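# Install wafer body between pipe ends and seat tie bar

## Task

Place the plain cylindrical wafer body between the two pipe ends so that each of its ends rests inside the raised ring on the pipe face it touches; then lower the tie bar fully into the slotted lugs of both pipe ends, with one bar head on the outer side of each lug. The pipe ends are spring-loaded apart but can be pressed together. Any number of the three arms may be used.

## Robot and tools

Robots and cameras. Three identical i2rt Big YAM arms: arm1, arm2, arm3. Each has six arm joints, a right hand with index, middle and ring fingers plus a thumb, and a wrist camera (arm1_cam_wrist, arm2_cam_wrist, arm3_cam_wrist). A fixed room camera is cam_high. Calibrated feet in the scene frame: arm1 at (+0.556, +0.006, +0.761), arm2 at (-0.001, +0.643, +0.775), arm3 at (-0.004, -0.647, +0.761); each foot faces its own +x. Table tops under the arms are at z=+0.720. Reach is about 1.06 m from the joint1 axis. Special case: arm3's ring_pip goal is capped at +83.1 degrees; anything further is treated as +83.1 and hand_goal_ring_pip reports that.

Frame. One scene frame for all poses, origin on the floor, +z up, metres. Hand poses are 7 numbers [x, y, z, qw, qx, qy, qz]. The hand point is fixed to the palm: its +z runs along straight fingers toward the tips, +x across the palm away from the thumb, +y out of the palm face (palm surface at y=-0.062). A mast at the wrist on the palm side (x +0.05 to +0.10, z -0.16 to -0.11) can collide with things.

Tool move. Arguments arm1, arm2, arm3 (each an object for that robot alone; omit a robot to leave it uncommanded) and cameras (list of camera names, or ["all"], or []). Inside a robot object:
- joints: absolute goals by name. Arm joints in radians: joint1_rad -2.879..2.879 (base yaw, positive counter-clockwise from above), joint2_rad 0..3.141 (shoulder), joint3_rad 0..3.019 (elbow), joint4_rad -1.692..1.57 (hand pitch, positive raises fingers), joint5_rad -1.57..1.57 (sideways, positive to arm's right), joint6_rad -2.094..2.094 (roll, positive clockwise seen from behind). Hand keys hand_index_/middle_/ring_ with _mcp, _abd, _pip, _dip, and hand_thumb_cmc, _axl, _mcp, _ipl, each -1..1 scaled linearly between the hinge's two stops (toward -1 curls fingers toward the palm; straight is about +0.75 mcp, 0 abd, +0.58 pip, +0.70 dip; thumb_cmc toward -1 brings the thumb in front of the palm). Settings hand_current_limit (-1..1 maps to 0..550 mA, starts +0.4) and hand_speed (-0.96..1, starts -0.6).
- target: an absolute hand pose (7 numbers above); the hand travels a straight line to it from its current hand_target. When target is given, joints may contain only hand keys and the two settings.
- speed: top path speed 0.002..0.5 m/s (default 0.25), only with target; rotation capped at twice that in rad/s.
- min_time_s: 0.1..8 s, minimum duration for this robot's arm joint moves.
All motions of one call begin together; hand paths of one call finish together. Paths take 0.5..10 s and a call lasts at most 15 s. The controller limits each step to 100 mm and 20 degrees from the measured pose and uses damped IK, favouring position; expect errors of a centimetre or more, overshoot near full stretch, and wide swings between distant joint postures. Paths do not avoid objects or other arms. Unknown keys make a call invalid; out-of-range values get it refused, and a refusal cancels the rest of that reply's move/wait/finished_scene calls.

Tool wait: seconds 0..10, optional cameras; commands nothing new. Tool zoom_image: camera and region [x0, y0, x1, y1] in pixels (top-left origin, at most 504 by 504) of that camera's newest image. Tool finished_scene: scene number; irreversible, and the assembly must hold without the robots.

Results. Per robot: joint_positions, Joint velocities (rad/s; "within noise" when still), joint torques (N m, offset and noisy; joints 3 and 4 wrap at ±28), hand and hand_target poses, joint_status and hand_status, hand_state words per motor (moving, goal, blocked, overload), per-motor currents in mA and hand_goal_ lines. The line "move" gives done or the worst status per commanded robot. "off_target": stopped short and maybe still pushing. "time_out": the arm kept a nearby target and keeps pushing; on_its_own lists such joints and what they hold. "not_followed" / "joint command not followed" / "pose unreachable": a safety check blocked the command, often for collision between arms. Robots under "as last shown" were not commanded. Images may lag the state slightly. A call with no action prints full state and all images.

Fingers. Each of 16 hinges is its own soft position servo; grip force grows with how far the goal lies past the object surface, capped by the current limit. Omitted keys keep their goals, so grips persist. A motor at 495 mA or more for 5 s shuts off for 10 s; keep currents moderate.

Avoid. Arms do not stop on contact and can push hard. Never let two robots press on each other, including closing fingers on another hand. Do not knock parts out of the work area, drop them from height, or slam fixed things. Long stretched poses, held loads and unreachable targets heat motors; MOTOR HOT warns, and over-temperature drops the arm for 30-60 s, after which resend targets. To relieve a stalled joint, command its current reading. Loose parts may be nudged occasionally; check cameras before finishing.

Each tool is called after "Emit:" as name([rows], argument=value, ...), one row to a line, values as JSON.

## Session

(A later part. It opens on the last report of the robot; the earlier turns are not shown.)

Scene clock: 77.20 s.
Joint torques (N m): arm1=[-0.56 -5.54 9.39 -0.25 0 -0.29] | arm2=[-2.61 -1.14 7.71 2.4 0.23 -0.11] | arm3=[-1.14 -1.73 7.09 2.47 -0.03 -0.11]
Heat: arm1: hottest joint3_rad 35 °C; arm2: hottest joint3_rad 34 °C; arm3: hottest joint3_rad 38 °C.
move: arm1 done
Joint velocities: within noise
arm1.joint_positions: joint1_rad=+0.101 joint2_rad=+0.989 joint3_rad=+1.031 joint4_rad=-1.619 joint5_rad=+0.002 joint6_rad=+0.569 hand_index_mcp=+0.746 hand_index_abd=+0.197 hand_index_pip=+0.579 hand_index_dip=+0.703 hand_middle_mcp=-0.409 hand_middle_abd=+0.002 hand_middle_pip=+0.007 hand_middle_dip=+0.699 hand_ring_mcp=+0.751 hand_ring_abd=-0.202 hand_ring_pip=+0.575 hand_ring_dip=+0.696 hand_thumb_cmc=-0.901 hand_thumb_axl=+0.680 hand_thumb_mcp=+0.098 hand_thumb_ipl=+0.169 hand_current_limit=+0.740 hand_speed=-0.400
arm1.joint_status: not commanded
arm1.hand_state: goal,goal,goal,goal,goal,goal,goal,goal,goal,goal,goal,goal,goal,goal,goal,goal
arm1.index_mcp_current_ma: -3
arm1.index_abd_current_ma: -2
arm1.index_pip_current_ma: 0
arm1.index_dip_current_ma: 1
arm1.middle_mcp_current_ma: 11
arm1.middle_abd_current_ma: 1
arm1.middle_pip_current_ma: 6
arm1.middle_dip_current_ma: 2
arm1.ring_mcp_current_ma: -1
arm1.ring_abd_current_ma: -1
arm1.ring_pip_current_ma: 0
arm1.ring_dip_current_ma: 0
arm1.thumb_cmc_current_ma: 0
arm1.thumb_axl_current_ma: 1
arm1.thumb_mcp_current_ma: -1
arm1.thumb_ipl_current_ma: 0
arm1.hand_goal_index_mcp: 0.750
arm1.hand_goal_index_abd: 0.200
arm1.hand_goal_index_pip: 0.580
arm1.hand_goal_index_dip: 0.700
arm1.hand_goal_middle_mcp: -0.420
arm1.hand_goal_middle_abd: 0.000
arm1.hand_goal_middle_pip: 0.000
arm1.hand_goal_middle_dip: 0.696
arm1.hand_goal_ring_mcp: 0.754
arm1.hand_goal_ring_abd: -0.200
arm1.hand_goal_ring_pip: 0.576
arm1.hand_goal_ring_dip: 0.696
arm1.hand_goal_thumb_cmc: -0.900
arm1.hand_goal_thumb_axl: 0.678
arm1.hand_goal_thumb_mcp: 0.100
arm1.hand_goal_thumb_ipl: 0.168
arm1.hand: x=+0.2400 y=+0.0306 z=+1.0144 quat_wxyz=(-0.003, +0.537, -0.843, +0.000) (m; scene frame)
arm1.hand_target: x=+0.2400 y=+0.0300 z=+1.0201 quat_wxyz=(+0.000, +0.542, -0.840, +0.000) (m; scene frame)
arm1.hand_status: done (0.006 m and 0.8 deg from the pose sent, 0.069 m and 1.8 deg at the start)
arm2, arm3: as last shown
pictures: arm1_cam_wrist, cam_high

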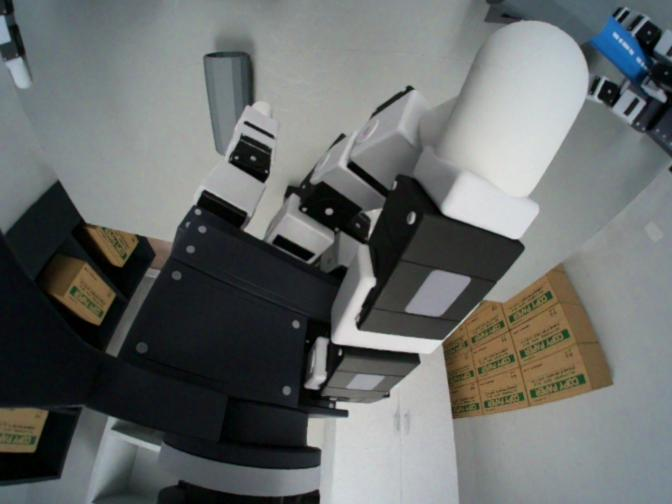

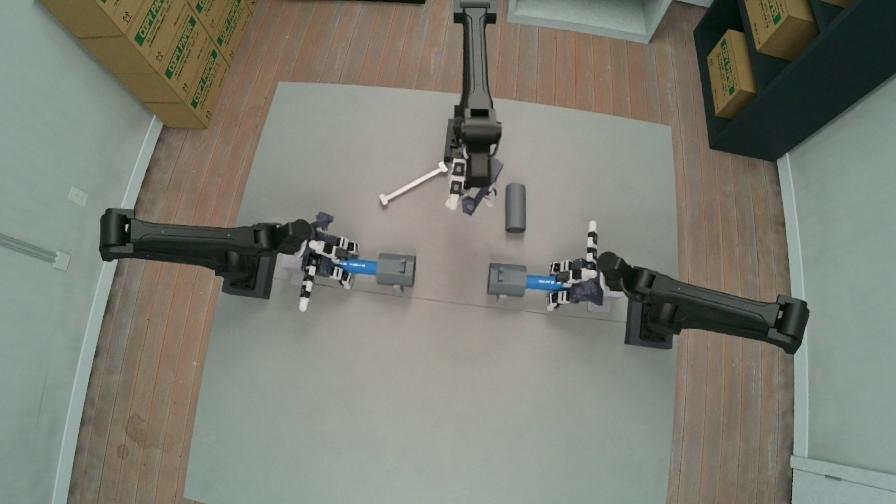

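Emit:
move(arm1={"target": [0.2465, -0.1600, 0.965, 0, -0.7299, 0.6836, 0], "speed": 0.25}, cameras=["arm1_cam_wrist", "cam_high"])

Emit:
zoom_image(camera="arm1_cam_wrist", region=[200, 20, 400, 220])

Scene clock: 83.93 s.
Joint torques (N m): arm1=[-0.21 -6.18 8.44 0.76 0.14 0.01] | arm2=[-2.61 -1.08 7.72 2.41 0.23 -0.11] | arm3=[-0.91 -1.96 7.17 2.39 -0.01 -0.09]
Heat: arm1: hottest joint3_rad 35 °C; arm2: hottest joint3_rad 34 °C; arm3: hottest joint3_rad 38 °C.
move: arm1 done
Joint velocities: within noise
arm1.joint_positions: joint1_rad=+0.656 joint2_rad=+1.090 joint3_rad=+0.973 joint4_rad=-1.458 joint5_rad=-0.002 joint6_rad=+0.614 hand_index_mcp=+0.746 hand_index_abd=+0.197 hand_index_pip=+0.579 hand_index_dip=+0.703 hand_middle_mcp=-0.409 hand_middle_abd=+0.002 hand_middle_pip=+0.007 hand_middle_dip=+0.699 hand_ring_mcp=+0.751 hand_ring_abd=-0.201 hand_ring_pip=+0.575 hand_ring_dip=+0.696 hand_thumb_cmc=-0.901 hand_thumb_axl=+0.680 hand_thumb_mcp=+0.098 hand_thumb_ipl=+0.169 hand_current_limit=+0.740 hand_speed=-0.400
arm1.joint_status: not commanded
arm1.hand_state: goal,goal,goal,goal,goal,goal,goal,goal,goal,goal,goal,goal,goal,goal,goal,goal
arm1.index_mcp_current_ma: -3
arm1.index_abd_current_ma: -1
arm1.index_pip_current_ma: 0
arm1.index_dip_current_ma: 1
arm1.middle_mcp_current_ma: 11
arm1.middle_abd_current_ma: 1
arm1.middle_pip_current_ma: 6
arm1.middle_dip_current_ma: 2
arm1.ring_mcp_current_ma: -1
arm1.ring_abd_current_ma: 0
arm1.ring_pip_current_ma: 0
arm1.ring_dip_current_ma: 0
arm1.thumb_cmc_current_ma: 0
arm1.thumb_axl_current_ma: 1
arm1.thumb_mcp_current_ma: -1
arm1.thumb_ipl_current_ma: 0
arm1.hand_goal_index_mcp: 0.750
arm1.hand_goal_index_abd: 0.200
arm1.hand_goal_index_pip: 0.580
arm1.hand_goal_index_dip: 0.700
arm1.hand_goal_middle_mcp: -0.420
arm1.hand_goal_middle_abd: 0.000
arm1.hand_goal_middle_pip: 0.000
arm1.hand_goal_middle_dip: 0.696
arm1.hand_goal_ring_mcp: 0.754
arm1.hand_goal_ring_abd: -0.200
arm1.hand_goal_ring_pip: 0.576
arm1.hand_goal_ring_dip: 0.696
arm1.hand_goal_thumb_cmc: -0.900
arm1.hand_goal_thumb_axl: 0.678
arm1.hand_goal_thumb_mcp: 0.100
arm1.hand_goal_thumb_ipl: 0.168
arm1.hand: x=+0.2489 y=-0.1581 z=+0.9668 quat_wxyz=(-0.002, +0.733, -0.680, +0.001) (m; scene frame)
arm1.hand_target: x=+0.2466 y=-0.1599 z=+0.9650 quat_wxyz=(+0.000, +0.730, -0.684, +0.000) (m; scene frame)
arm1.hand_status: done (0.004 m and 0.5 deg from the pose sent, 0.197 m and 28.7 deg at the start)
arm2, arm3: as last shown
pictures: arm1_cam_wrist, cam_high

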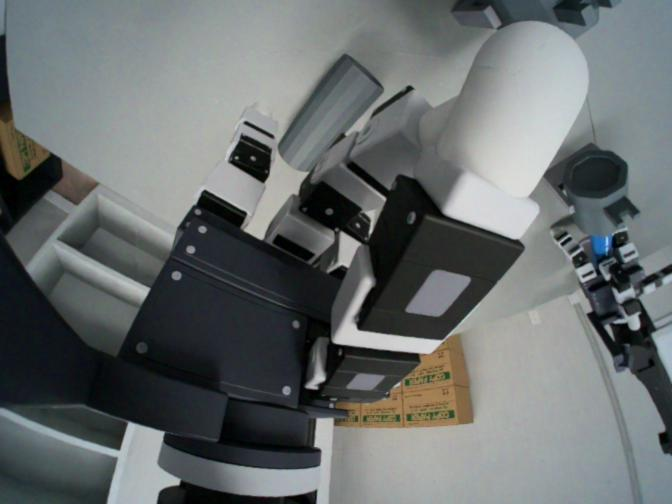

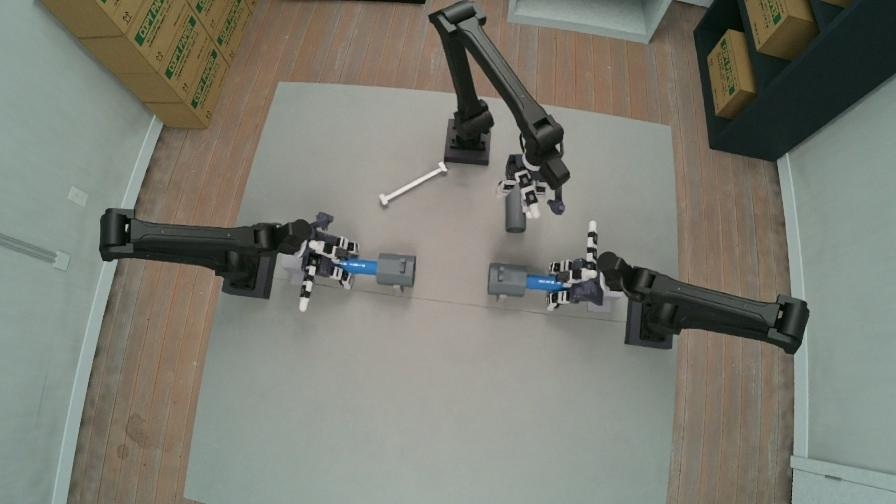

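Scaled by 2.520 from the camera's 672x504 image, which has a finer 960x720 frame.

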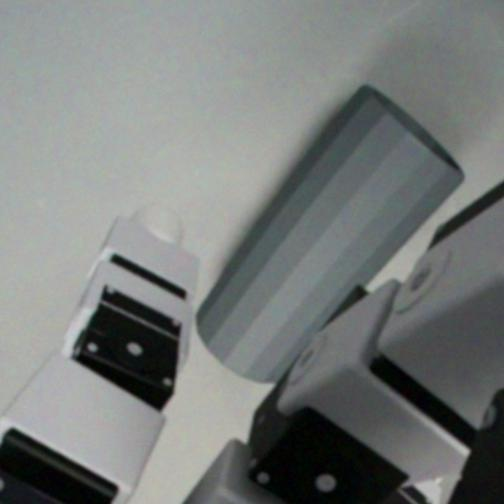

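Emit:
move(arm1={"target": [0.2455, -0.1630, 0.868, 0, -0.7299, 0.6836, 0], "speed": 0.15}, cameras=["arm1_cam_wrist"])

Emit:
zoom_image(camera="arm1_cam_wrist", region=[200, 20, 400, 220])

Scene clock: 87.40 s.
Joint torques (N m): arm1=[0.26 -6.18 7.87 0.77 0.14 0.05] | arm2=[-2.61 -1.03 7.69 2.43 0.23 -0.11] | arm3=[-0.56 -1.96 7.08 2.4 -0.04 -0.09]
Heat: arm1: hottest joint3_rad 35 °C; arm2: hottest joint3_rad 34 °C; arm3: hottest joint3_rad 38 °C.
move: arm1 done
Joint velocities: within noise
arm1.joint_positions: joint1_rad=+0.656 joint2_rad=+1.174 joint3_rad=+0.770 joint4_rad=-1.171 joint5_rad=-0.002 joint6_rad=+0.617 hand_index_mcp=+0.747 hand_index_abd=+0.197 hand_index_pip=+0.579 hand_index_dip=+0.703 hand_middle_mcp=-0.409 hand_middle_abd=+0.002 hand_middle_pip=+0.007 hand_middle_dip=+0.699 hand_ring_mcp=+0.751 hand_ring_abd=-0.201 hand_ring_pip=+0.575 hand_ring_dip=+0.696 hand_thumb_cmc=-0.901 hand_thumb_axl=+0.680 hand_thumb_mcp=+0.098 hand_thumb_ipl=+0.169 hand_current_limit=+0.740 hand_speed=-0.400
arm1.joint_status: not commanded
arm1.hand_state: goal,goal,goal,goal,goal,goal,goal,goal,goal,goal,goal,goal,goal,goal,goal,goal
arm1.index_mcp_current_ma: -2
arm1.index_abd_current_ma: -1
arm1.index_pip_current_ma: 0
arm1.index_dip_current_ma: 1
arm1.middle_mcp_current_ma: 11
arm1.middle_abd_current_ma: 1
arm1.middle_pip_current_ma: 6
arm1.middle_dip_current_ma: 2
arm1.ring_mcp_current_ma: -1
arm1.ring_abd_current_ma: 0
arm1.ring_pip_current_ma: 0
arm1.ring_dip_current_ma: 0
arm1.thumb_cmc_current_ma: 0
arm1.thumb_axl_current_ma: 1
arm1.thumb_mcp_current_ma: -2
arm1.thumb_ipl_current_ma: 0
arm1.hand_goal_index_mcp: 0.750
arm1.hand_goal_index_abd: 0.200
arm1.hand_goal_index_pip: 0.580
arm1.hand_goal_index_dip: 0.700
arm1.hand_goal_middle_mcp: -0.420
arm1.hand_goal_middle_abd: 0.000
arm1.hand_goal_middle_pip: 0.000
arm1.hand_goal_middle_dip: 0.696
arm1.hand_goal_ring_mcp: 0.754
arm1.hand_goal_ring_abd: -0.200
arm1.hand_goal_ring_pip: 0.576
arm1.hand_goal_ring_dip: 0.696
arm1.hand_goal_thumb_cmc: -0.900
arm1.hand_goal_thumb_axl: 0.678
arm1.hand_goal_thumb_mcp: 0.100
arm1.hand_goal_thumb_ipl: 0.168
arm1.hand: x=+0.2467 y=-0.1596 z=+0.8696 quat_wxyz=(-0.002, +0.732, -0.682, +0.001) (m; scene frame)
arm1.hand_target: x=+0.2455 y=-0.1629 z=+0.8680 quat_wxyz=(+0.000, +0.730, -0.684, +0.000) (m; scene frame)
arm1.hand_status: done (0.004 m and 0.4 deg from the pose sent, 0.099 m and 0.5 deg at the start)
arm2, arm3: as last shown
pictures: arm1_cam_wrist

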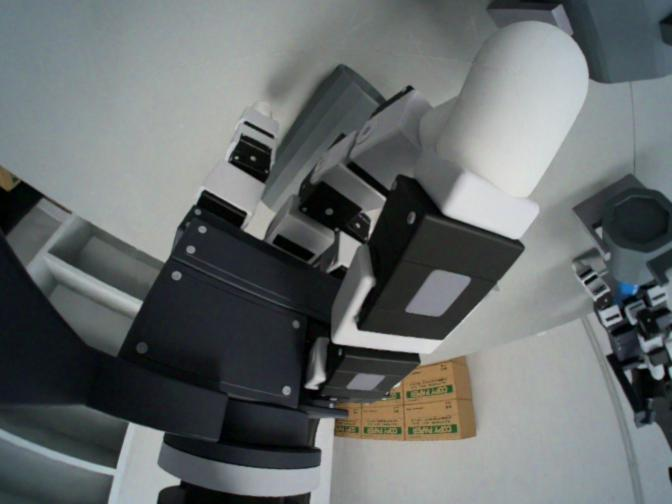

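Scaled by 2.520 from the camera's 672x504 image, which has a finer 960x720 frame.

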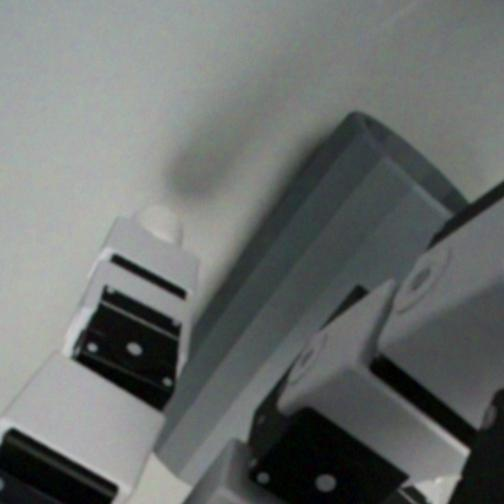

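Emit:
move(arm1={"joints": {"hand_speed": -0.85, "hand_index_abd": -0.02, "hand_ring_abd": 0.02}})

Emit:
move(arm1={"joints": {"hand_index_abd": -0.35, "hand_ring_abd": 0.35}}, cameras=["arm1_cam_wrist"])

Scene clock: 88.70 s.
Joint torques (N m): arm1=[0.21 -6.07 7.9 0.8 0.11 0.04] | arm2=[-2.55 -1.08 7.69 2.4 0.23 -0.11] | arm3=[-1.14 -2.78 7.15 2.44 -0.05 -0.15]
Heat: arm1: hottest joint3_rad 35 °C; arm2: hottest joint3_rad 34 °C; arm3: hottest joint3_rad 38 °C.
move: arm1 done
Joint velocities: within noise
arm1.joint_positions: joint1_rad=+0.656 joint2_rad=+1.174 joint3_rad=+0.770 joint4_rad=-1.171 joint5_rad=-0.002 joint6_rad=+0.617 hand_index_mcp=+0.747 hand_index_abd=-0.011 hand_index_pip=+0.579 hand_index_dip=+0.702 hand_middle_mcp=-0.409 hand_middle_abd=+0.002 hand_middle_pip=+0.007 hand_middle_dip=+0.699 hand_ring_mcp=+0.751 hand_ring_abd=+0.006 hand_ring_pip=+0.575 hand_ring_dip=+0.696 hand_thumb_cmc=-0.901 hand_thumb_axl=+0.680 hand_thumb_mcp=+0.098 hand_thumb_ipl=+0.169 hand_current_limit=+0.740 hand_speed=-0.850
arm1.joint_status: all done
arm1.hand_state: goal,goal,goal,goal,goal,goal,goal,goal,goal,goal,goal,goal,goal,goal,goal,goal
arm1.index_mcp_current_ma: -2
arm1.index_abd_current_ma: 7
arm1.index_pip_current_ma: 0
arm1.index_dip_current_ma: 1
arm1.middle_mcp_current_ma: 11
arm1.middle_abd_current_ma: 1
arm1.middle_pip_current_ma: 6
arm1.middle_dip_current_ma: 2
arm1.ring_mcp_current_ma: -1
arm1.ring_abd_current_ma: -13
arm1.ring_pip_current_ma: 0
arm1.ring_dip_current_ma: 0
arm1.thumb_cmc_current_ma: 0
arm1.thumb_axl_current_ma: 1
arm1.thumb_mcp_current_ma: -2
arm1.thumb_ipl_current_ma: 0
arm1.hand_goal_index_mcp: 0.750
arm1.hand_goal_index_abd: -0.020
arm1.hand_goal_index_pip: 0.580
arm1.hand_goal_index_dip: 0.700
arm1.hand_goal_middle_mcp: -0.420
arm1.hand_goal_middle_abd: 0.000
arm1.hand_goal_middle_pip: 0.000
arm1.hand_goal_middle_dip: 0.696
arm1.hand_goal_ring_mcp: 0.754
arm1.hand_goal_ring_abd: 0.020
arm1.hand_goal_ring_pip: 0.576
arm1.hand_goal_ring_dip: 0.696
arm1.hand_goal_thumb_cmc: -0.900
arm1.hand_goal_thumb_axl: 0.678
arm1.hand_goal_thumb_mcp: 0.100
arm1.hand_goal_thumb_ipl: 0.168
arm1.hand: x=+0.2466 y=-0.1597 z=+0.8696 quat_wxyz=(-0.002, +0.732, -0.682, +0.001) (m; scene frame)
arm1.hand_target: x=+0.2455 y=-0.1630 z=+0.8680 quat_wxyz=(+0.000, +0.730, -0.683, +0.000) (m; scene frame)
arm1.hand_status: not commanded
arm2, arm3: as last shown
pictures: none

Scene clock: 89.50 s.
Joint torques (N m): arm1=[0.38 -6.07 7.86 0.77 0.1 0.05] | arm2=[-2.67 -1.08 7.71 2.41 0.23 -0.11] | arm3=[-1.38 -2.78 7.23 2.1 -0.03 -0.11]
Heat: arm1: hottest joint3_rad 35 °C; arm2: hottest joint3_rad 34 °C; arm3: hottest joint3_rad 38 °C.
move: arm1 off_target
Joint velocities: within noise
arm1.joint_positions: joint1_rad=+0.656 joint2_rad=+1.174 joint3_rad=+0.770 joint4_rad=-1.171 joint5_rad=-0.001 joint6_rad=+0.617 hand_index_mcp=+0.747 hand_index_abd=-0.031 hand_index_pip=+0.579 hand_index_dip=+0.702 hand_middle_mcp=-0.409 hand_middle_abd=+0.002 hand_middle_pip=+0.007 hand_middle_dip=+0.699 hand_ring_mcp=+0.752 hand_ring_abd=+0.012 hand_ring_pip=+0.575 hand_ring_dip=+0.696 hand_thumb_cmc=-0.901 hand_thumb_axl=+0.680 hand_thumb_mcp=+0.098 hand_thumb_ipl=+0.169 hand_current_limit=+0.740 hand_speed=-0.850
arm1.joint_status: hand_index_abd off_target (ended at -0.031, target -0.350); hand_ring_abd off_target (ended at +0.012, target +0.350)
arm1.hand_state: goal,blocked,goal,goal,goal,goal,goal,goal,goal,blocked,goal,goal,goal,goal,goal,goal
arm1.index_mcp_current_ma: -2
arm1.index_abd_current_ma: 479
arm1.index_pip_current_ma: 0
arm1.index_dip_current_ma: 1
arm1.middle_mcp_current_ma: 11
arm1.middle_abd_current_ma: 1
arm1.middle_pip_current_ma: 6
arm1.middle_dip_current_ma: 2
arm1.ring_mcp_current_ma: -1
arm1.ring_abd_current_ma: -478
arm1.ring_pip_current_ma: 0
arm1.ring_dip_current_ma: 0
arm1.thumb_cmc_current_ma: 0
arm1.thumb_axl_current_ma: 1
arm1.thumb_mcp_current_ma: -2
arm1.thumb_ipl_current_ma: 0
arm1.hand_goal_index_mcp: 0.750
arm1.hand_goal_index_abd: -0.350
arm1.hand_goal_index_pip: 0.580
arm1.hand_goal_index_dip: 0.700
arm1.hand_goal_middle_mcp: -0.420
arm1.hand_goal_middle_abd: 0.000
arm1.hand_goal_middle_pip: 0.000
arm1.hand_goal_middle_dip: 0.696
arm1.hand_goal_ring_mcp: 0.754
arm1.hand_goal_ring_abd: 0.350
arm1.hand_goal_ring_pip: 0.576
arm1.hand_goal_ring_dip: 0.696
arm1.hand_goal_thumb_cmc: -0.900
arm1.hand_goal_thumb_axl: 0.678
arm1.hand_goal_thumb_mcp: 0.100
arm1.hand_goal_thumb_ipl: 0.168
arm1.hand: x=+0.2465 y=-0.1596 z=+0.8696 quat_wxyz=(-0.002, +0.732, -0.682, +0.001) (m; scene frame)
arm1.hand_target: x=+0.2455 y=-0.1630 z=+0.8680 quat_wxyz=(+0.000, +0.730, -0.683, +0.000) (m; scene frame)
arm1.hand_status: not commanded
arm2, arm3: as last shown
pictures: arm1_cam_wrist

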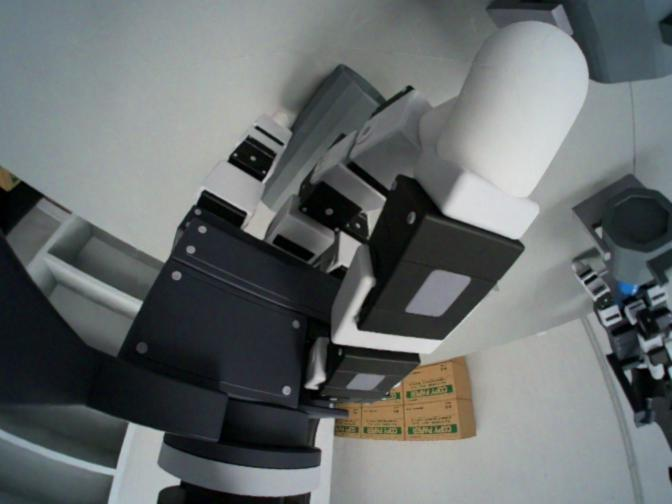

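Emit:
move(arm1={"target": [0.2455, -0.1630, 0.95, 0, -0.7299, 0.6836, 0], "speed": 0.08}, cameras=["arm1_cam_wrist", "cam_high"])

Emit:
zoom_image(camera="cam_high", region=[450, 140, 600, 290])

Scene clock: 92.77 s.
Joint torques (N m): arm1=[0.15 -7.65 12.19 -0.39 0.09 0.05] | arm2=[-2.67 -1.08 7.71 2.4 0.23 -0.11] | arm3=[-0.44 -1.9 7.17 2.28 -0.02 -0.06]
Heat: arm1: hottest joint3_rad 36 °C; arm2: hottest joint3_rad 34 °C; arm3: hottest joint3_rad 38 °C.
move: arm1 off_target
Joint velocities: within noise
arm1.joint_positions: joint1_rad=+0.656 joint2_rad=+1.125 joint3_rad=+0.889 joint4_rad=-1.391 joint5_rad=-0.001 joint6_rad=+0.617 hand_index_mcp=+0.748 hand_index_abd=-0.064 hand_index_pip=+0.579 hand_index_dip=+0.701 hand_middle_mcp=-0.409 hand_middle_abd=+0.002 hand_middle_pip=+0.007 hand_middle_dip=+0.699 hand_ring_mcp=+0.749 hand_ring_abd=+0.021 hand_ring_pip=+0.574 hand_ring_dip=+0.696 hand_thumb_cmc=-0.901 hand_thumb_axl=+0.680 hand_thumb_mcp=+0.098 hand_thumb_ipl=+0.169 hand_current_limit=+0.740 hand_speed=-0.850
arm1.joint_status: not commanded
arm1.hand_state: goal,blocked,goal,goal,goal,goal,goal,goal,goal,blocked,goal,goal,goal,goal,goal,goal
arm1.index_mcp_current_ma: -1
arm1.index_abd_current_ma: 478
arm1.index_pip_current_ma: 0
arm1.index_dip_current_ma: 0
arm1.middle_mcp_current_ma: 11
arm1.middle_abd_current_ma: 1
arm1.middle_pip_current_ma: 6
arm1.middle_dip_current_ma: 2
arm1.ring_mcp_current_ma: -3
arm1.ring_abd_current_ma: -478
arm1.ring_pip_current_ma: -1
arm1.ring_dip_current_ma: 0
arm1.thumb_cmc_current_ma: 0
arm1.thumb_axl_current_ma: 1
arm1.thumb_mcp_current_ma: -2
arm1.thumb_ipl_current_ma: 0
arm1.hand_goal_index_mcp: 0.750
arm1.hand_goal_index_abd: -0.350
arm1.hand_goal_index_pip: 0.580
arm1.hand_goal_index_dip: 0.700
arm1.hand_goal_middle_mcp: -0.420
arm1.hand_goal_middle_abd: 0.000
arm1.hand_goal_middle_pip: 0.000
arm1.hand_goal_middle_dip: 0.696
arm1.hand_goal_ring_mcp: 0.754
arm1.hand_goal_ring_abd: 0.350
arm1.hand_goal_ring_pip: 0.576
arm1.hand_goal_ring_dip: 0.696
arm1.hand_goal_thumb_cmc: -0.900
arm1.hand_goal_thumb_axl: 0.678
arm1.hand_goal_thumb_mcp: 0.100
arm1.hand_goal_thumb_ipl: 0.168
arm1.on_its_own: hand_index_abd moved -0.033 toward your old target -0.350
arm1.hand: x=+0.2551 y=-0.1526 z=+0.9232 quat_wxyz=(-0.028, +0.731, -0.681, +0.004) (m; scene frame)
arm1.hand_target: x=+0.2461 y=-0.1624 z=+0.9496 quat_wxyz=(+0.000, +0.730, -0.683, +0.000) (m; scene frame)
arm1.hand_status: off_target (0.030 m and 3.2 deg from the pose sent, 0.080 m and 0.4 deg at the start)
arm2, arm3: as last shown
pictures: arm1_cam_wrist, cam_high

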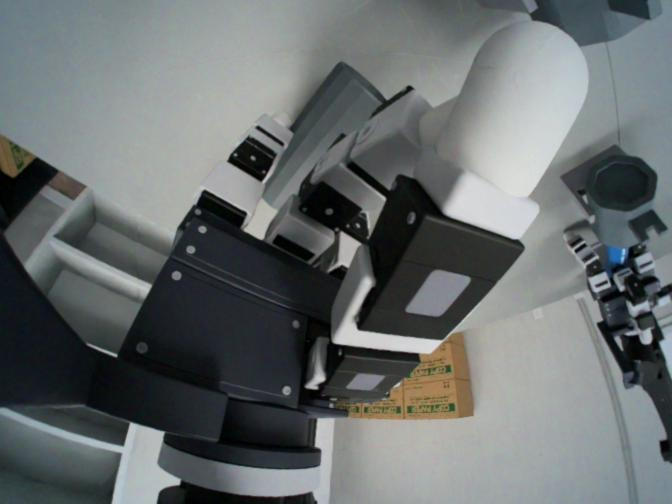

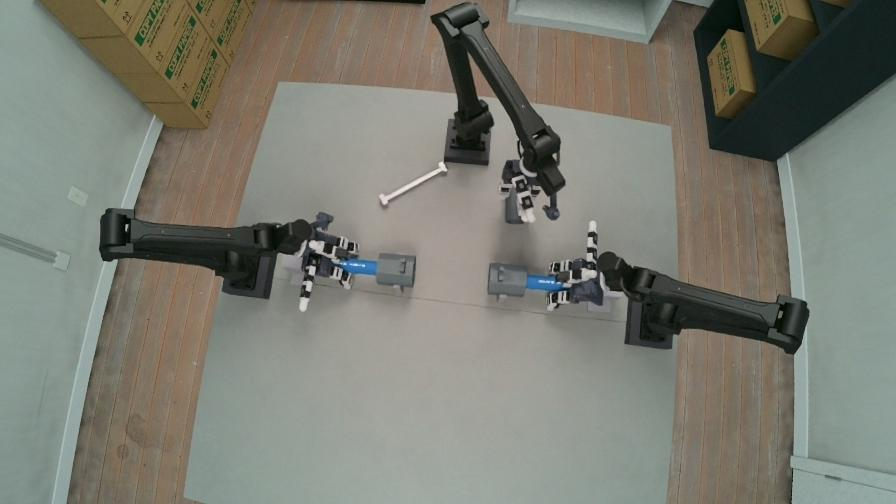

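Scaled by 3.360 from the camera's 896x504 image, which has a finer 1280x720 frame.

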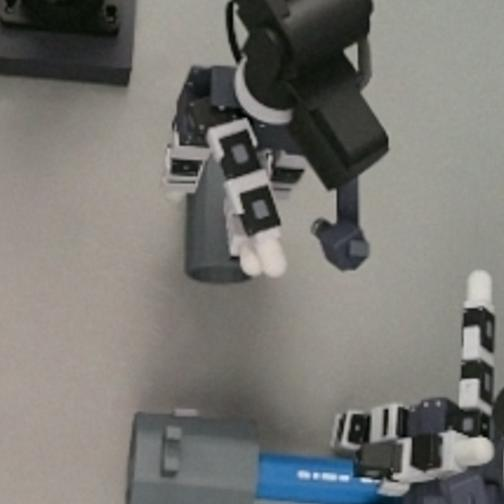

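Emit:
move(arm1={"target": [0.2400, -0.1600, 1.06, 0, -0.7299, 0.6836, 0], "speed": 0.15})

Emit:
move(arm1={"target": [0.1000, 0.0736, 1.06, 0, -0.0044, 1, 0], "speed": 0.2}, cameras=["all"])

Scene clock: 95.67 s.
Joint torques (N m): arm1=[-1.32 -6.77 12.27 -0.35 0.12 -0.17] | arm2=[-2.61 -1.08 7.71 2.43 0.22 -0.11] | arm3=[0.21 -2.43 7.31 2.43 -0.05 -0.09]
Heat: arm1: hottest joint3_rad 36 °C; arm2: hottest joint3_rad 34 °C; arm3: hottest joint3_rad 38 °C.
move: arm1 off_target
Joint velocities: within noise
arm1.joint_positions: joint1_rad=+0.656 joint2_rad=+1.110 joint3_rad=+1.181 joint4_rad=-1.680 joint5_rad=-0.001 joint6_rad=+0.617 hand_index_mcp=+0.748 hand_index_abd=-0.064 hand_index_pip=+0.579 hand_index_dip=+0.701 hand_middle_mcp=-0.409 hand_middle_abd=+0.002 hand_middle_pip=+0.007 hand_middle_dip=+0.699 hand_ring_mcp=+0.751 hand_ring_abd=+0.021 hand_ring_pip=+0.574 hand_ring_dip=+0.696 hand_thumb_cmc=-0.901 hand_thumb_axl=+0.680 hand_thumb_mcp=+0.098 hand_thumb_ipl=+0.169 hand_current_limit=+0.740 hand_speed=-0.850
arm1.joint_status: not commanded
arm1.hand_state: goal,blocked,goal,goal,goal,goal,goal,goal,goal,blocked,goal,goal,goal,goal,goal,goal
arm1.index_mcp_current_ma: -1
arm1.index_abd_current_ma: 479
arm1.index_pip_current_ma: 0
arm1.index_dip_current_ma: 0
arm1.middle_mcp_current_ma: 11
arm1.middle_abd_current_ma: 1
arm1.middle_pip_current_ma: 6
arm1.middle_dip_current_ma: 2
arm1.ring_mcp_current_ma: -2
arm1.ring_abd_current_ma: -478
arm1.ring_pip_current_ma: -1
arm1.ring_dip_current_ma: 0
arm1.thumb_cmc_current_ma: 0
arm1.thumb_axl_current_ma: 1
arm1.thumb_mcp_current_ma: -2
arm1.thumb_ipl_current_ma: 0
arm1.hand_goal_index_mcp: 0.750
arm1.hand_goal_index_abd: -0.350
arm1.hand_goal_index_pip: 0.580
arm1.hand_goal_index_dip: 0.700
arm1.hand_goal_middle_mcp: -0.420
arm1.hand_goal_middle_abd: 0.000
arm1.hand_goal_middle_pip: 0.000
arm1.hand_goal_middle_dip: 0.696
arm1.hand_goal_ring_mcp: 0.754
arm1.hand_goal_ring_abd: 0.350
arm1.hand_goal_ring_pip: 0.576
arm1.hand_goal_ring_dip: 0.696
arm1.hand_goal_thumb_cmc: -0.900
arm1.hand_goal_thumb_axl: 0.678
arm1.hand_goal_thumb_mcp: 0.100
arm1.hand_goal_thumb_ipl: 0.168
arm1.hand: x=+0.2484 y=-0.1580 z=+1.0392 quat_wxyz=(-0.019, +0.731, -0.682, +0.003) (m; scene frame)
arm1.hand_target: x=+0.2406 y=-0.1596 z=+1.0599 quat_wxyz=(+0.000, +0.730, -0.684, +0.000) (m; scene frame)
arm1.hand_status: off_target (0.023 m and 2.2 deg from the pose sent, 0.138 m and 3.2 deg at the start)
arm2.joint_positions: joint1_rad=+0.314 joint2_rad=+1.001 joint3_rad=+0.265 joint4_rad=-0.001 joint5_rad=+0.255 joint6_rad=+0.221 hand_index_mcp=+1.000 hand_index_abd=+0.169 hand_index_pip=+0.997 hand_index_dip=+0.997 hand_middle_mcp=-0.998 hand_middle_abd=+0.000 hand_middle_pip=+0.002 hand_middle_dip=+0.696 hand_ring_mcp=+1.000 hand_ring_abd=-0.166 hand_ring_pip=+0.997 hand_ring_dip=+0.997 hand_thumb_cmc=+0.720 hand_thumb_axl=+0.677 hand_thumb_mcp=+0.225 hand_thumb_ipl=+0.168 hand_current_limit=+0.400 hand_speed=-0.600
arm2.joint_status: not commanded
arm2.hand_state: goal,goal,goal,goal,goal,goal,goal,goal,goal,goal,goal,goal,goal,goal,goal,goal
arm2.index_mcp_current_ma: 0
arm2.index_abd_current_ma: -1
arm2.index_pip_current_ma: -9
arm2.index_dip_current_ma: -10
arm2.middle_mcp_current_ma: 8
arm2.middle_abd_current_ma: 1
arm2.middle_pip_current_ma: 5
arm2.middle_dip_current_ma: 0
arm2.ring_mcp_current_ma: 0
arm2.ring_abd_current_ma: 11
arm2.ring_pip_current_ma: -8
arm2.ring_dip_current_ma: -9
arm2.thumb_cmc_current_ma: 21
arm2.thumb_axl_current_ma: -2
arm2.thumb_mcp_current_ma: -4
arm2.thumb_ipl_current_ma: -1
arm2.hand_goal_index_mcp: 1.000
arm2.hand_goal_index_abd: 0.170
arm2.hand_goal_index_pip: 1.000
arm2.hand_goal_index_dip: 1.000
arm2.hand_goal_middle_mcp: -1.000
arm2.hand_goal_middle_abd: 0.000
arm2.hand_goal_middle_pip: 0.000
arm2.hand_goal_middle_dip: 0.696
arm2.hand_goal_ring_mcp: 1.000
arm2.hand_goal_ring_abd: -0.170
arm2.hand_goal_ring_pip: 1.000
arm2.hand_goal_ring_dip: 1.000
arm2.hand_goal_thumb_cmc: 0.714
arm2.hand_goal_thumb_axl: 0.678
arm2.hand_goal_thumb_mcp: 0.226
arm2.hand_goal_thumb_ipl: 0.168
arm2.hand: x=+0.0488 y=+0.2563 z=+0.9089 quat_wxyz=(+0.421, +0.907, +0.004, +0.003) (m; scene frame)
arm2.hand_target: x=+0.0475 y=+0.2545 z=+0.9082 quat_wxyz=(+0.423, +0.906, +0.004, +0.002) (m; scene frame)
arm2.hand_status: not commanded
arm3.joint_positions: joint1_rad=-0.331 joint2_rad=+0.929 joint3_rad=+0.283 joint4_rad=-0.103 joint5_rad=-0.300 joint6_rad=-0.250 hand_index_mcp=+1.000 hand_index_abd=+0.170 hand_index_pip=+0.998 hand_index_dip=+0.997 hand_middle_mcp=-0.997 hand_middle_abd=+0.001 hand_middle_pip=+0.002 hand_middle_dip=+0.696 hand_ring_mcp=+1.000 hand_ring_abd=-0.166 hand_ring_pip=+0.997 hand_ring_dip=+0.997 hand_thumb_cmc=+0.720 hand_thumb_axl=+0.677 hand_thumb_mcp=+0.225 hand_thumb_ipl=+0.168 hand_current_limit=+0.400 hand_speed=-0.600
arm3.joint_status: not commanded
arm3.hand_state: goal,goal,goal,goal,goal,goal,goal,goal,goal,goal,goal,goal,goal,goal,goal,goal
arm3.index_mcp_current_ma: 0
arm3.index_abd_current_ma: 0
arm3.index_pip_current_ma: 0
arm3.index_dip_current_ma: 0
arm3.middle_mcp_current_ma: 1
arm3.middle_abd_current_ma: 0
arm3.middle_pip_current_ma: 0
arm3.middle_dip_current_ma: 0
arm3.ring_mcp_current_ma: 0
arm3.ring_abd_current_ma: 0
arm3.ring_pip_current_ma: 0
arm3.ring_dip_current_ma: 0
arm3.thumb_cmc_current_ma: 1
arm3.thumb_axl_current_ma: 0
arm3.thumb_mcp_current_ma: 0
arm3.thumb_ipl_current_ma: 0
arm3.hand_goal_index_mcp: 1.000
arm3.hand_goal_index_abd: 0.170
arm3.hand_goal_index_pip: 1.000
arm3.hand_goal_index_dip: 1.000
arm3.hand_goal_middle_mcp: -1.000
arm3.hand_goal_middle_abd: 0.000
arm3.hand_goal_middle_pip: 0.000
arm3.hand_goal_middle_dip: 0.696
arm3.hand_goal_ring_mcp: 1.000
arm3.hand_goal_ring_abd: -0.170
arm3.hand_goal_ring_pip: 1.000
arm3.hand_goal_ring_dip: 1.000
arm3.hand_goal_thumb_cmc: 0.714
arm3.hand_goal_thumb_axl: 0.678
arm3.hand_goal_thumb_mcp: 0.226
arm3.hand_goal_thumb_ipl: 0.168
arm3.hand: x=+0.0908 y=-0.2657 z=+0.9091 quat_wxyz=(-0.007, -0.006, +0.907, +0.420) (m; scene frame)
arm3.hand_target: x=+0.0952 y=-0.2661 z=+0.9080 quat_wxyz=(-0.002, -0.004, +0.906, +0.422) (m; scene frame)
arm3.hand_status: not commanded
pictures: none

Scene clock: 100.47 s.
Joint torques (N m): arm1=[-0.73 -13.04 12.78 -0.44 0.18 0.08] | arm2=[-2.61 -1.08 7.71 2.41 0.23 -0.11] | arm3=[-0.91 -2.43 7.19 2.36 -0.02 -0.11]
Heat: arm1: hottest joint3_rad 37 °C; arm2: hottest joint3_rad 34 °C; arm3: hottest joint3_rad 38 °C.
move: arm1 off_target
Joint velocities: within noise
arm1.joint_positions: joint1_rad=+0.012 joint2_rad=+1.581 joint3_rad=+1.633 joint4_rad=-1.660 joint5_rad=+0.000 joint6_rad=+1.587 hand_index_mcp=+0.748 hand_index_abd=-0.064 hand_index_pip=+0.579 hand_index_dip=+0.701 hand_middle_mcp=-0.409 hand_middle_abd=+0.002 hand_middle_pip=+0.007 hand_middle_dip=+0.699 hand_ring_mcp=+0.751 hand_ring_abd=+0.021 hand_ring_pip=+0.574 hand_ring_dip=+0.696 hand_thumb_cmc=-0.901 hand_thumb_axl=+0.680 hand_thumb_mcp=+0.098 hand_thumb_ipl=+0.169 hand_current_limit=+0.740 hand_speed=-0.850
arm1.joint_status: not commanded
arm1.hand_state: goal,blocked,goal,goal,goal,goal,goal,goal,goal,blocked,goal,goal,goal,goal,goal,goal
arm1.index_mcp_current_ma: -1
arm1.index_abd_current_ma: 479
arm1.index_pip_current_ma: 0
arm1.index_dip_current_ma: 0
arm1.middle_mcp_current_ma: 11
arm1.middle_abd_current_ma: 1
arm1.middle_pip_current_ma: 6
arm1.middle_dip_current_ma: 2
arm1.ring_mcp_current_ma: -2
arm1.ring_abd_current_ma: -478
arm1.ring_pip_current_ma: -1
arm1.ring_dip_current_ma: 0
arm1.thumb_cmc_current_ma: 0
arm1.thumb_axl_current_ma: 1
arm1.thumb_mcp_current_ma: -2
arm1.thumb_ipl_current_ma: 0
arm1.hand_goal_index_mcp: 0.750
arm1.hand_goal_index_abd: -0.350
arm1.hand_goal_index_pip: 0.580
arm1.hand_goal_index_dip: 0.700
arm1.hand_goal_middle_mcp: -0.420
arm1.hand_goal_middle_abd: 0.000
arm1.hand_goal_middle_pip: 0.000
arm1.hand_goal_middle_dip: 0.696
arm1.hand_goal_ring_mcp: 0.754
arm1.hand_goal_ring_abd: 0.350
arm1.hand_goal_ring_pip: 0.576
arm1.hand_goal_ring_dip: 0.696
arm1.hand_goal_thumb_cmc: -0.900
arm1.hand_goal_thumb_axl: 0.678
arm1.hand_goal_thumb_mcp: 0.100
arm1.hand_goal_thumb_ipl: 0.168
arm1.hand: x=+0.1108 y=+0.0721 z=+1.0439 quat_wxyz=(-0.018, +0.014, -1.000, +0.000) (m; scene frame)
arm1.hand_target: x=+0.1007 y=+0.0736 z=+1.0598 quat_wxyz=(+0.000, +0.005, -1.000, +0.000) (m; scene frame)
arm1.hand_status: off_target (0.019 m and 2.3 deg from the pose sent, 0.276 m and 93.6 deg at the start)
arm2, arm3: as last shown
pictures: arm1_cam_wrist, arm2_cam_wrist, arm3_cam_wrist, cam_high

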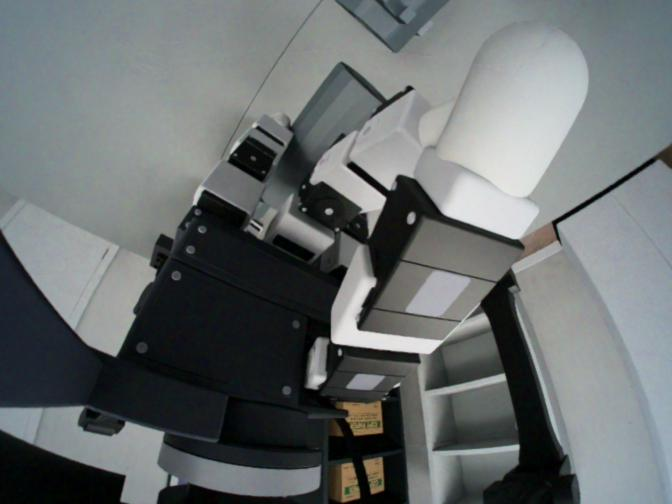

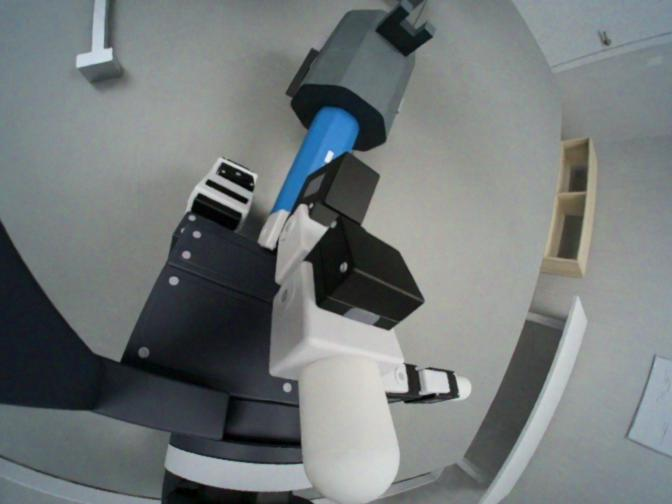

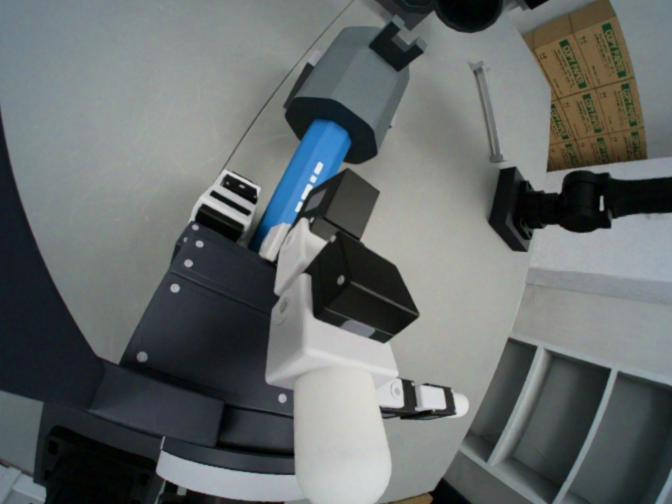

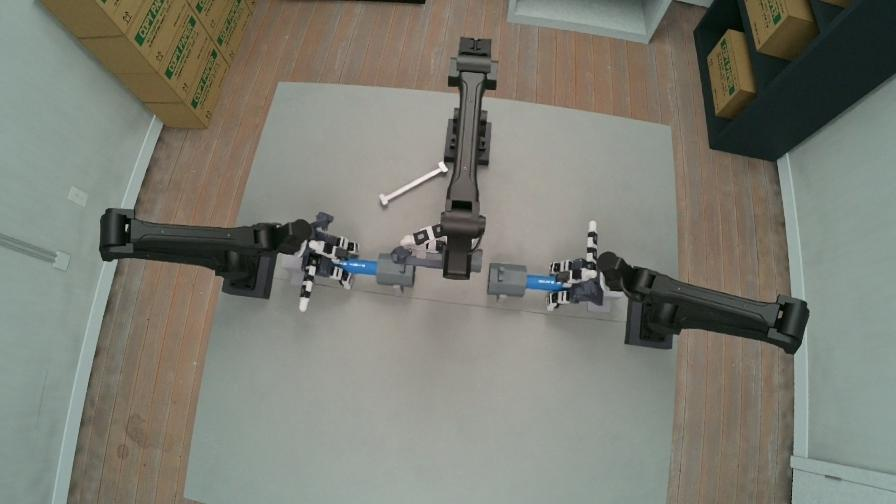

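Emit:
zoom_image(camera="cam_high", region=[370, 200, 550, 320])

Emit:
zoom_image(camera="arm1_cam_wrist", region=[200, 0, 460, 220])

Scaled by 2.800 from the camera's 896x504 image, which has a finer 1280x720 frame.

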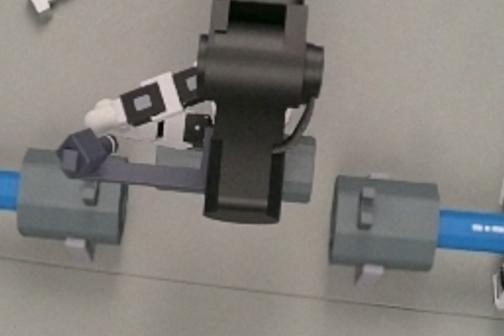

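Scaled by 1.938 from the camera's 672x504 image, which has a finer 960x720 frame.

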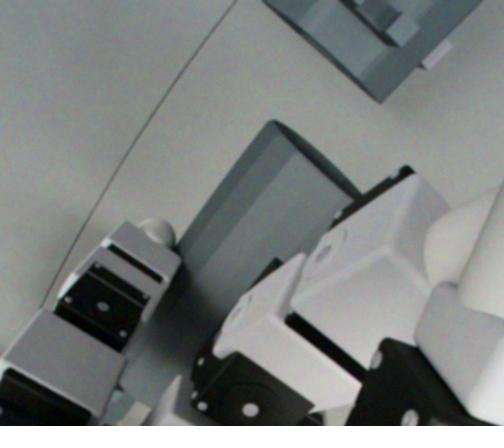

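Emit:
move(arm1={"target": [0.0780, 0.0790, 1.03, 0, 0.0, 1, 0], "speed": 0.12})

Emit:
move(arm1={"target": [0.0780, 0.0790, 0.975, 0, 0.0, 1, 0], "speed": 0.1}, cameras=["all"])

Emit:
zoom_image(camera="cam_high", region=[370, 200, 550, 320])

Emit:
zoom_image(camera="arm1_cam_wrist", region=[200, 0, 460, 220])

Emit:
zoom_image(camera="arm2_cam_wrist", region=[250, 0, 500, 180])

Emit:
zoom_image(camera="arm3_cam_wrist", region=[250, 0, 500, 180])

Scene clock: 107.77 s.
Joint torques (N m): arm1=[-1.08 -14.33 12.11 0.39 0.2 0.03] | arm2=[-2.55 -1.08 7.71 2.41 0.23 -0.11] | arm3=[-1.08 -2.67 7.09 2.43 0.01 -0.14]
Heat: arm1: hottest joint3_rad 37 °C; arm2: hottest joint3_rad 34 °C; arm3: hottest joint3_rad 38 °C.
move: arm1 off_target
Joint velocities: within noise
arm1.joint_positions: joint1_rad=+0.005 joint2_rad=+1.644 joint3_rad=+1.633 joint4_rad=-1.612 joint5_rad=+0.000 joint6_rad=+1.587 hand_index_mcp=+0.749 hand_index_abd=-0.064 hand_index_pip=+0.579 hand_index_dip=+0.701 hand_middle_mcp=-0.409 hand_middle_abd=+0.002 hand_middle_pip=+0.007 hand_middle_dip=+0.699 hand_ring_mcp=+0.751 hand_ring_abd=+0.021 hand_ring_pip=+0.574 hand_ring_dip=+0.696 hand_thumb_cmc=-0.901 hand_thumb_axl=+0.680 hand_thumb_mcp=+0.098 hand_thumb_ipl=+0.169 hand_current_limit=+0.740 hand_speed=-0.850
arm1.joint_status: not commanded
arm1.hand_state: goal,blocked,goal,goal,goal,goal,goal,goal,goal,blocked,goal,goal,goal,goal,goal,goal
arm1.index_mcp_current_ma: -1
arm1.index_abd_current_ma: 478
arm1.index_pip_current_ma: 0
arm1.index_dip_current_ma: 0
arm1.middle_mcp_current_ma: 11
arm1.middle_abd_current_ma: 1
arm1.middle_pip_current_ma: 6
arm1.middle_dip_current_ma: 2
arm1.ring_mcp_current_ma: -2
arm1.ring_abd_current_ma: -478
arm1.ring_pip_current_ma: -1
arm1.ring_dip_current_ma: 0
arm1.thumb_cmc_current_ma: 0
arm1.thumb_axl_current_ma: 1
arm1.thumb_mcp_current_ma: -2
arm1.thumb_ipl_current_ma: 0
arm1.hand_goal_index_mcp: 0.750
arm1.hand_goal_index_abd: -0.350
arm1.hand_goal_index_pip: 0.580
arm1.hand_goal_index_dip: 0.700
arm1.hand_goal_middle_mcp: -0.420
arm1.hand_goal_middle_abd: 0.000
arm1.hand_goal_middle_pip: 0.000
arm1.hand_goal_middle_dip: 0.696
arm1.hand_goal_ring_mcp: 0.754
arm1.hand_goal_ring_abd: 0.350
arm1.hand_goal_ring_pip: 0.576
arm1.hand_goal_ring_dip: 0.696
arm1.hand_goal_thumb_cmc: -0.900
arm1.hand_goal_thumb_axl: 0.678
arm1.hand_goal_thumb_mcp: 0.100
arm1.hand_goal_thumb_ipl: 0.168
arm1.hand: x=+0.0908 y=+0.0746 z=+1.0152 quat_wxyz=(-0.025, +0.010, -1.000, -0.001) (m; scene frame)
arm1.hand_target: x=+0.0788 y=+0.0791 z=+1.0301 quat_wxyz=(+0.000, +0.000, -1.000, +0.000) (m; scene frame)
arm1.hand_status: off_target (0.020 m and 3.1 deg from the pose sent, 0.036 m and 2.6 deg at the start)
arm2, arm3: as last shown
pictures: none

Scene clock: 108.90 s.
Joint torques (N m): arm1=[-1.14 -14.45 8.84 0.49 0.2 0.01] | arm2=[-2.61 -1.08 7.72 2.41 0.23 -0.11] | arm3=[-0.15 -2.84 7.01 2.26 -0.04 -0.11]
Heat: arm1: hottest joint3_rad 37 °C; arm2: hottest joint3_rad 34 °C; arm3: hottest joint3_rad 38 °C.
move: arm1 done
Joint velocities: within noise
arm1.joint_positions: joint1_rad=+0.005 joint2_rad=+1.645 joint3_rad=+1.538 joint4_rad=-1.472 joint5_rad=+0.000 joint6_rad=+1.587 hand_index_mcp=+0.749 hand_index_abd=-0.064 hand_index_pip=+0.579 hand_index_dip=+0.701 hand_middle_mcp=-0.409 hand_middle_abd=+0.002 hand_middle_pip=+0.007 hand_middle_dip=+0.699 hand_ring_mcp=+0.751 hand_ring_abd=+0.021 hand_ring_pip=+0.574 hand_ring_dip=+0.696 hand_thumb_cmc=-0.901 hand_thumb_axl=+0.680 hand_thumb_mcp=+0.098 hand_thumb_ipl=+0.169 hand_current_limit=+0.740 hand_speed=-0.850
arm1.joint_status: not commanded
arm1.hand_state: goal,blocked,goal,goal,goal,goal,goal,goal,goal,blocked,goal,goal,goal,goal,goal,goal
arm1.index_mcp_current_ma: -1
arm1.index_abd_current_ma: 478
arm1.index_pip_current_ma: 0
arm1.index_dip_current_ma: 0
arm1.middle_mcp_current_ma: 11
arm1.middle_abd_current_ma: 1
arm1.middle_pip_current_ma: 6
arm1.middle_dip_current_ma: 2
arm1.ring_mcp_current_ma: -2
arm1.ring_abd_current_ma: -478
arm1.ring_pip_current_ma: -1
arm1.ring_dip_current_ma: 0
arm1.thumb_cmc_current_ma: 0
arm1.thumb_axl_current_ma: 1
arm1.thumb_mcp_current_ma: -2
arm1.thumb_ipl_current_ma: 0
arm1.hand_goal_index_mcp: 0.750
arm1.hand_goal_index_abd: -0.350
arm1.hand_goal_index_pip: 0.580
arm1.hand_goal_index_dip: 0.700
arm1.hand_goal_middle_mcp: -0.420
arm1.hand_goal_middle_abd: 0.000
arm1.hand_goal_middle_pip: 0.000
arm1.hand_goal_middle_dip: 0.696
arm1.hand_goal_ring_mcp: 0.754
arm1.hand_goal_ring_abd: 0.350
arm1.hand_goal_ring_pip: 0.576
arm1.hand_goal_ring_dip: 0.696
arm1.hand_goal_thumb_cmc: -0.900
arm1.hand_goal_thumb_axl: 0.678
arm1.hand_goal_thumb_mcp: 0.100
arm1.hand_goal_thumb_ipl: 0.168
arm1.hand: x=+0.0817 y=+0.0743 z=+0.9767 quat_wxyz=(-0.004, +0.010, -1.000, +0.000) (m; scene frame)
arm1.hand_target: x=+0.0780 y=+0.0791 z=+0.9751 quat_wxyz=(+0.000, +0.000, -1.000, +0.000) (m; scene frame)
arm1.hand_status: done (0.006 m and 1.2 deg from the pose sent, 0.042 m and 3.1 deg at the start)
arm2, arm3: as last shown
pictures: arm1_cam_wrist, arm2_cam_wrist, arm3_cam_wrist, cam_high

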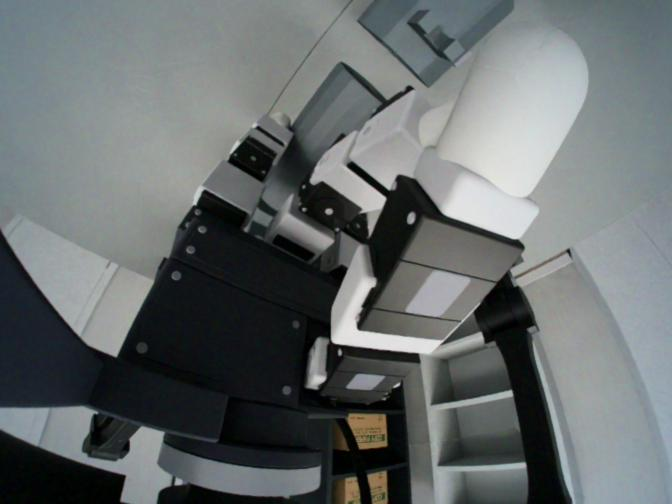

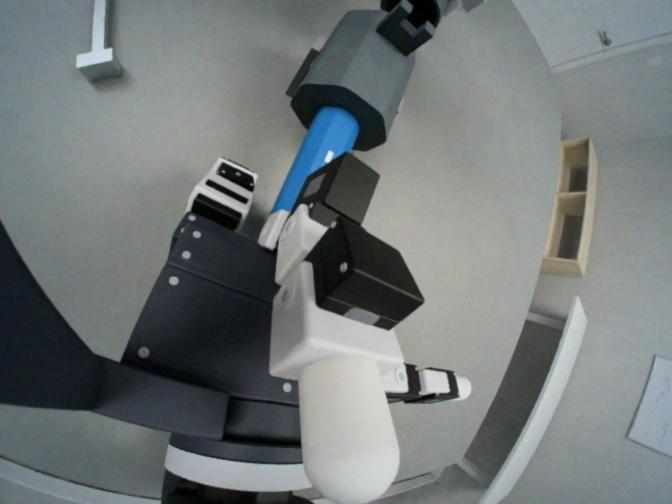

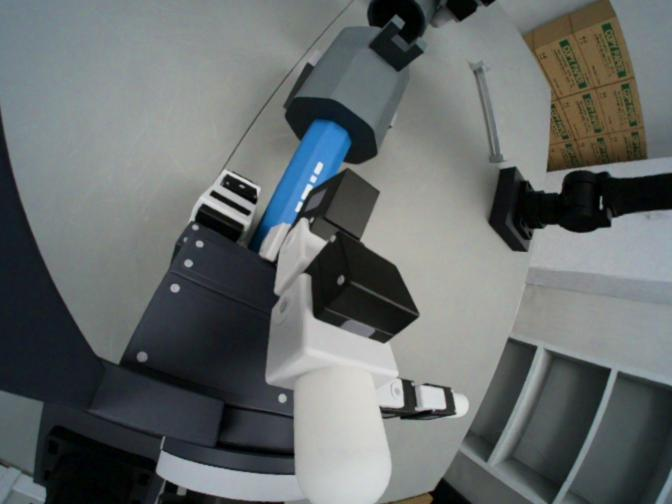

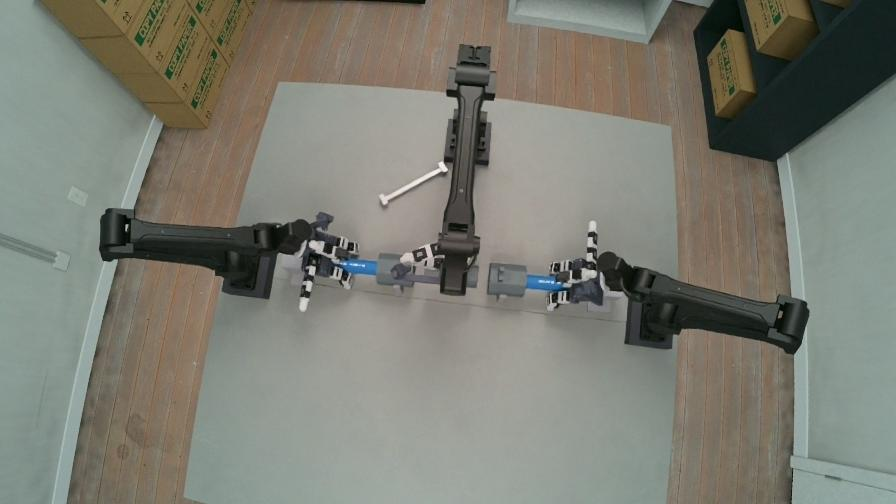

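Scaled by 2.800 from the camera's 896x504 image, which has a finer 1280x720 frame.

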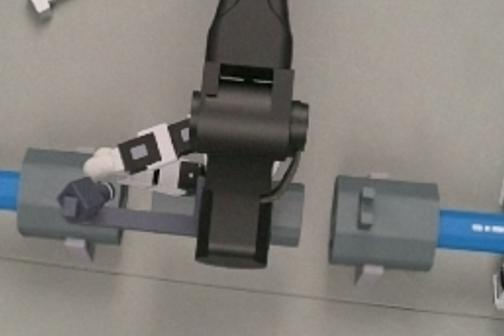

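Scaled by 1.938 from the camera's 672x504 image, which has a finer 960x720 frame.

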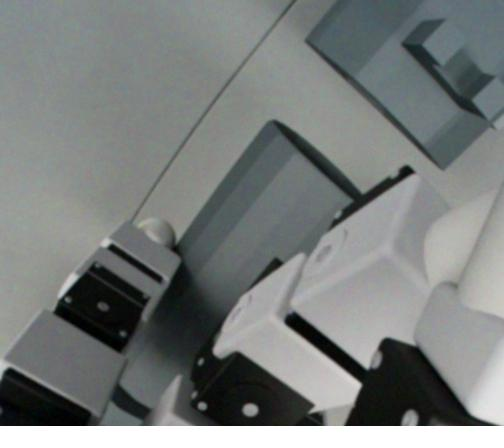

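Scaled by 2.016 from the camera's 672x504 image, which has a finer 960x720 frame.

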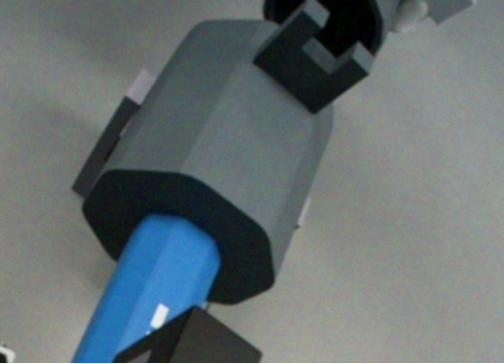

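Scaled by 2.016 from the camera's 672x504 image, which has a finer 960x720 frame.

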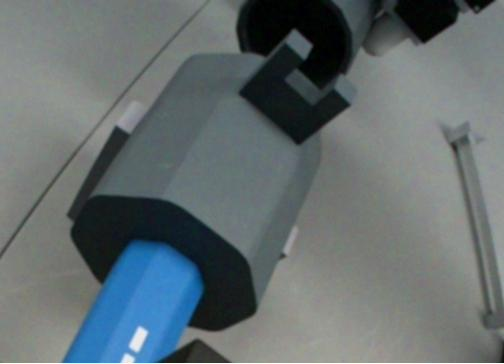

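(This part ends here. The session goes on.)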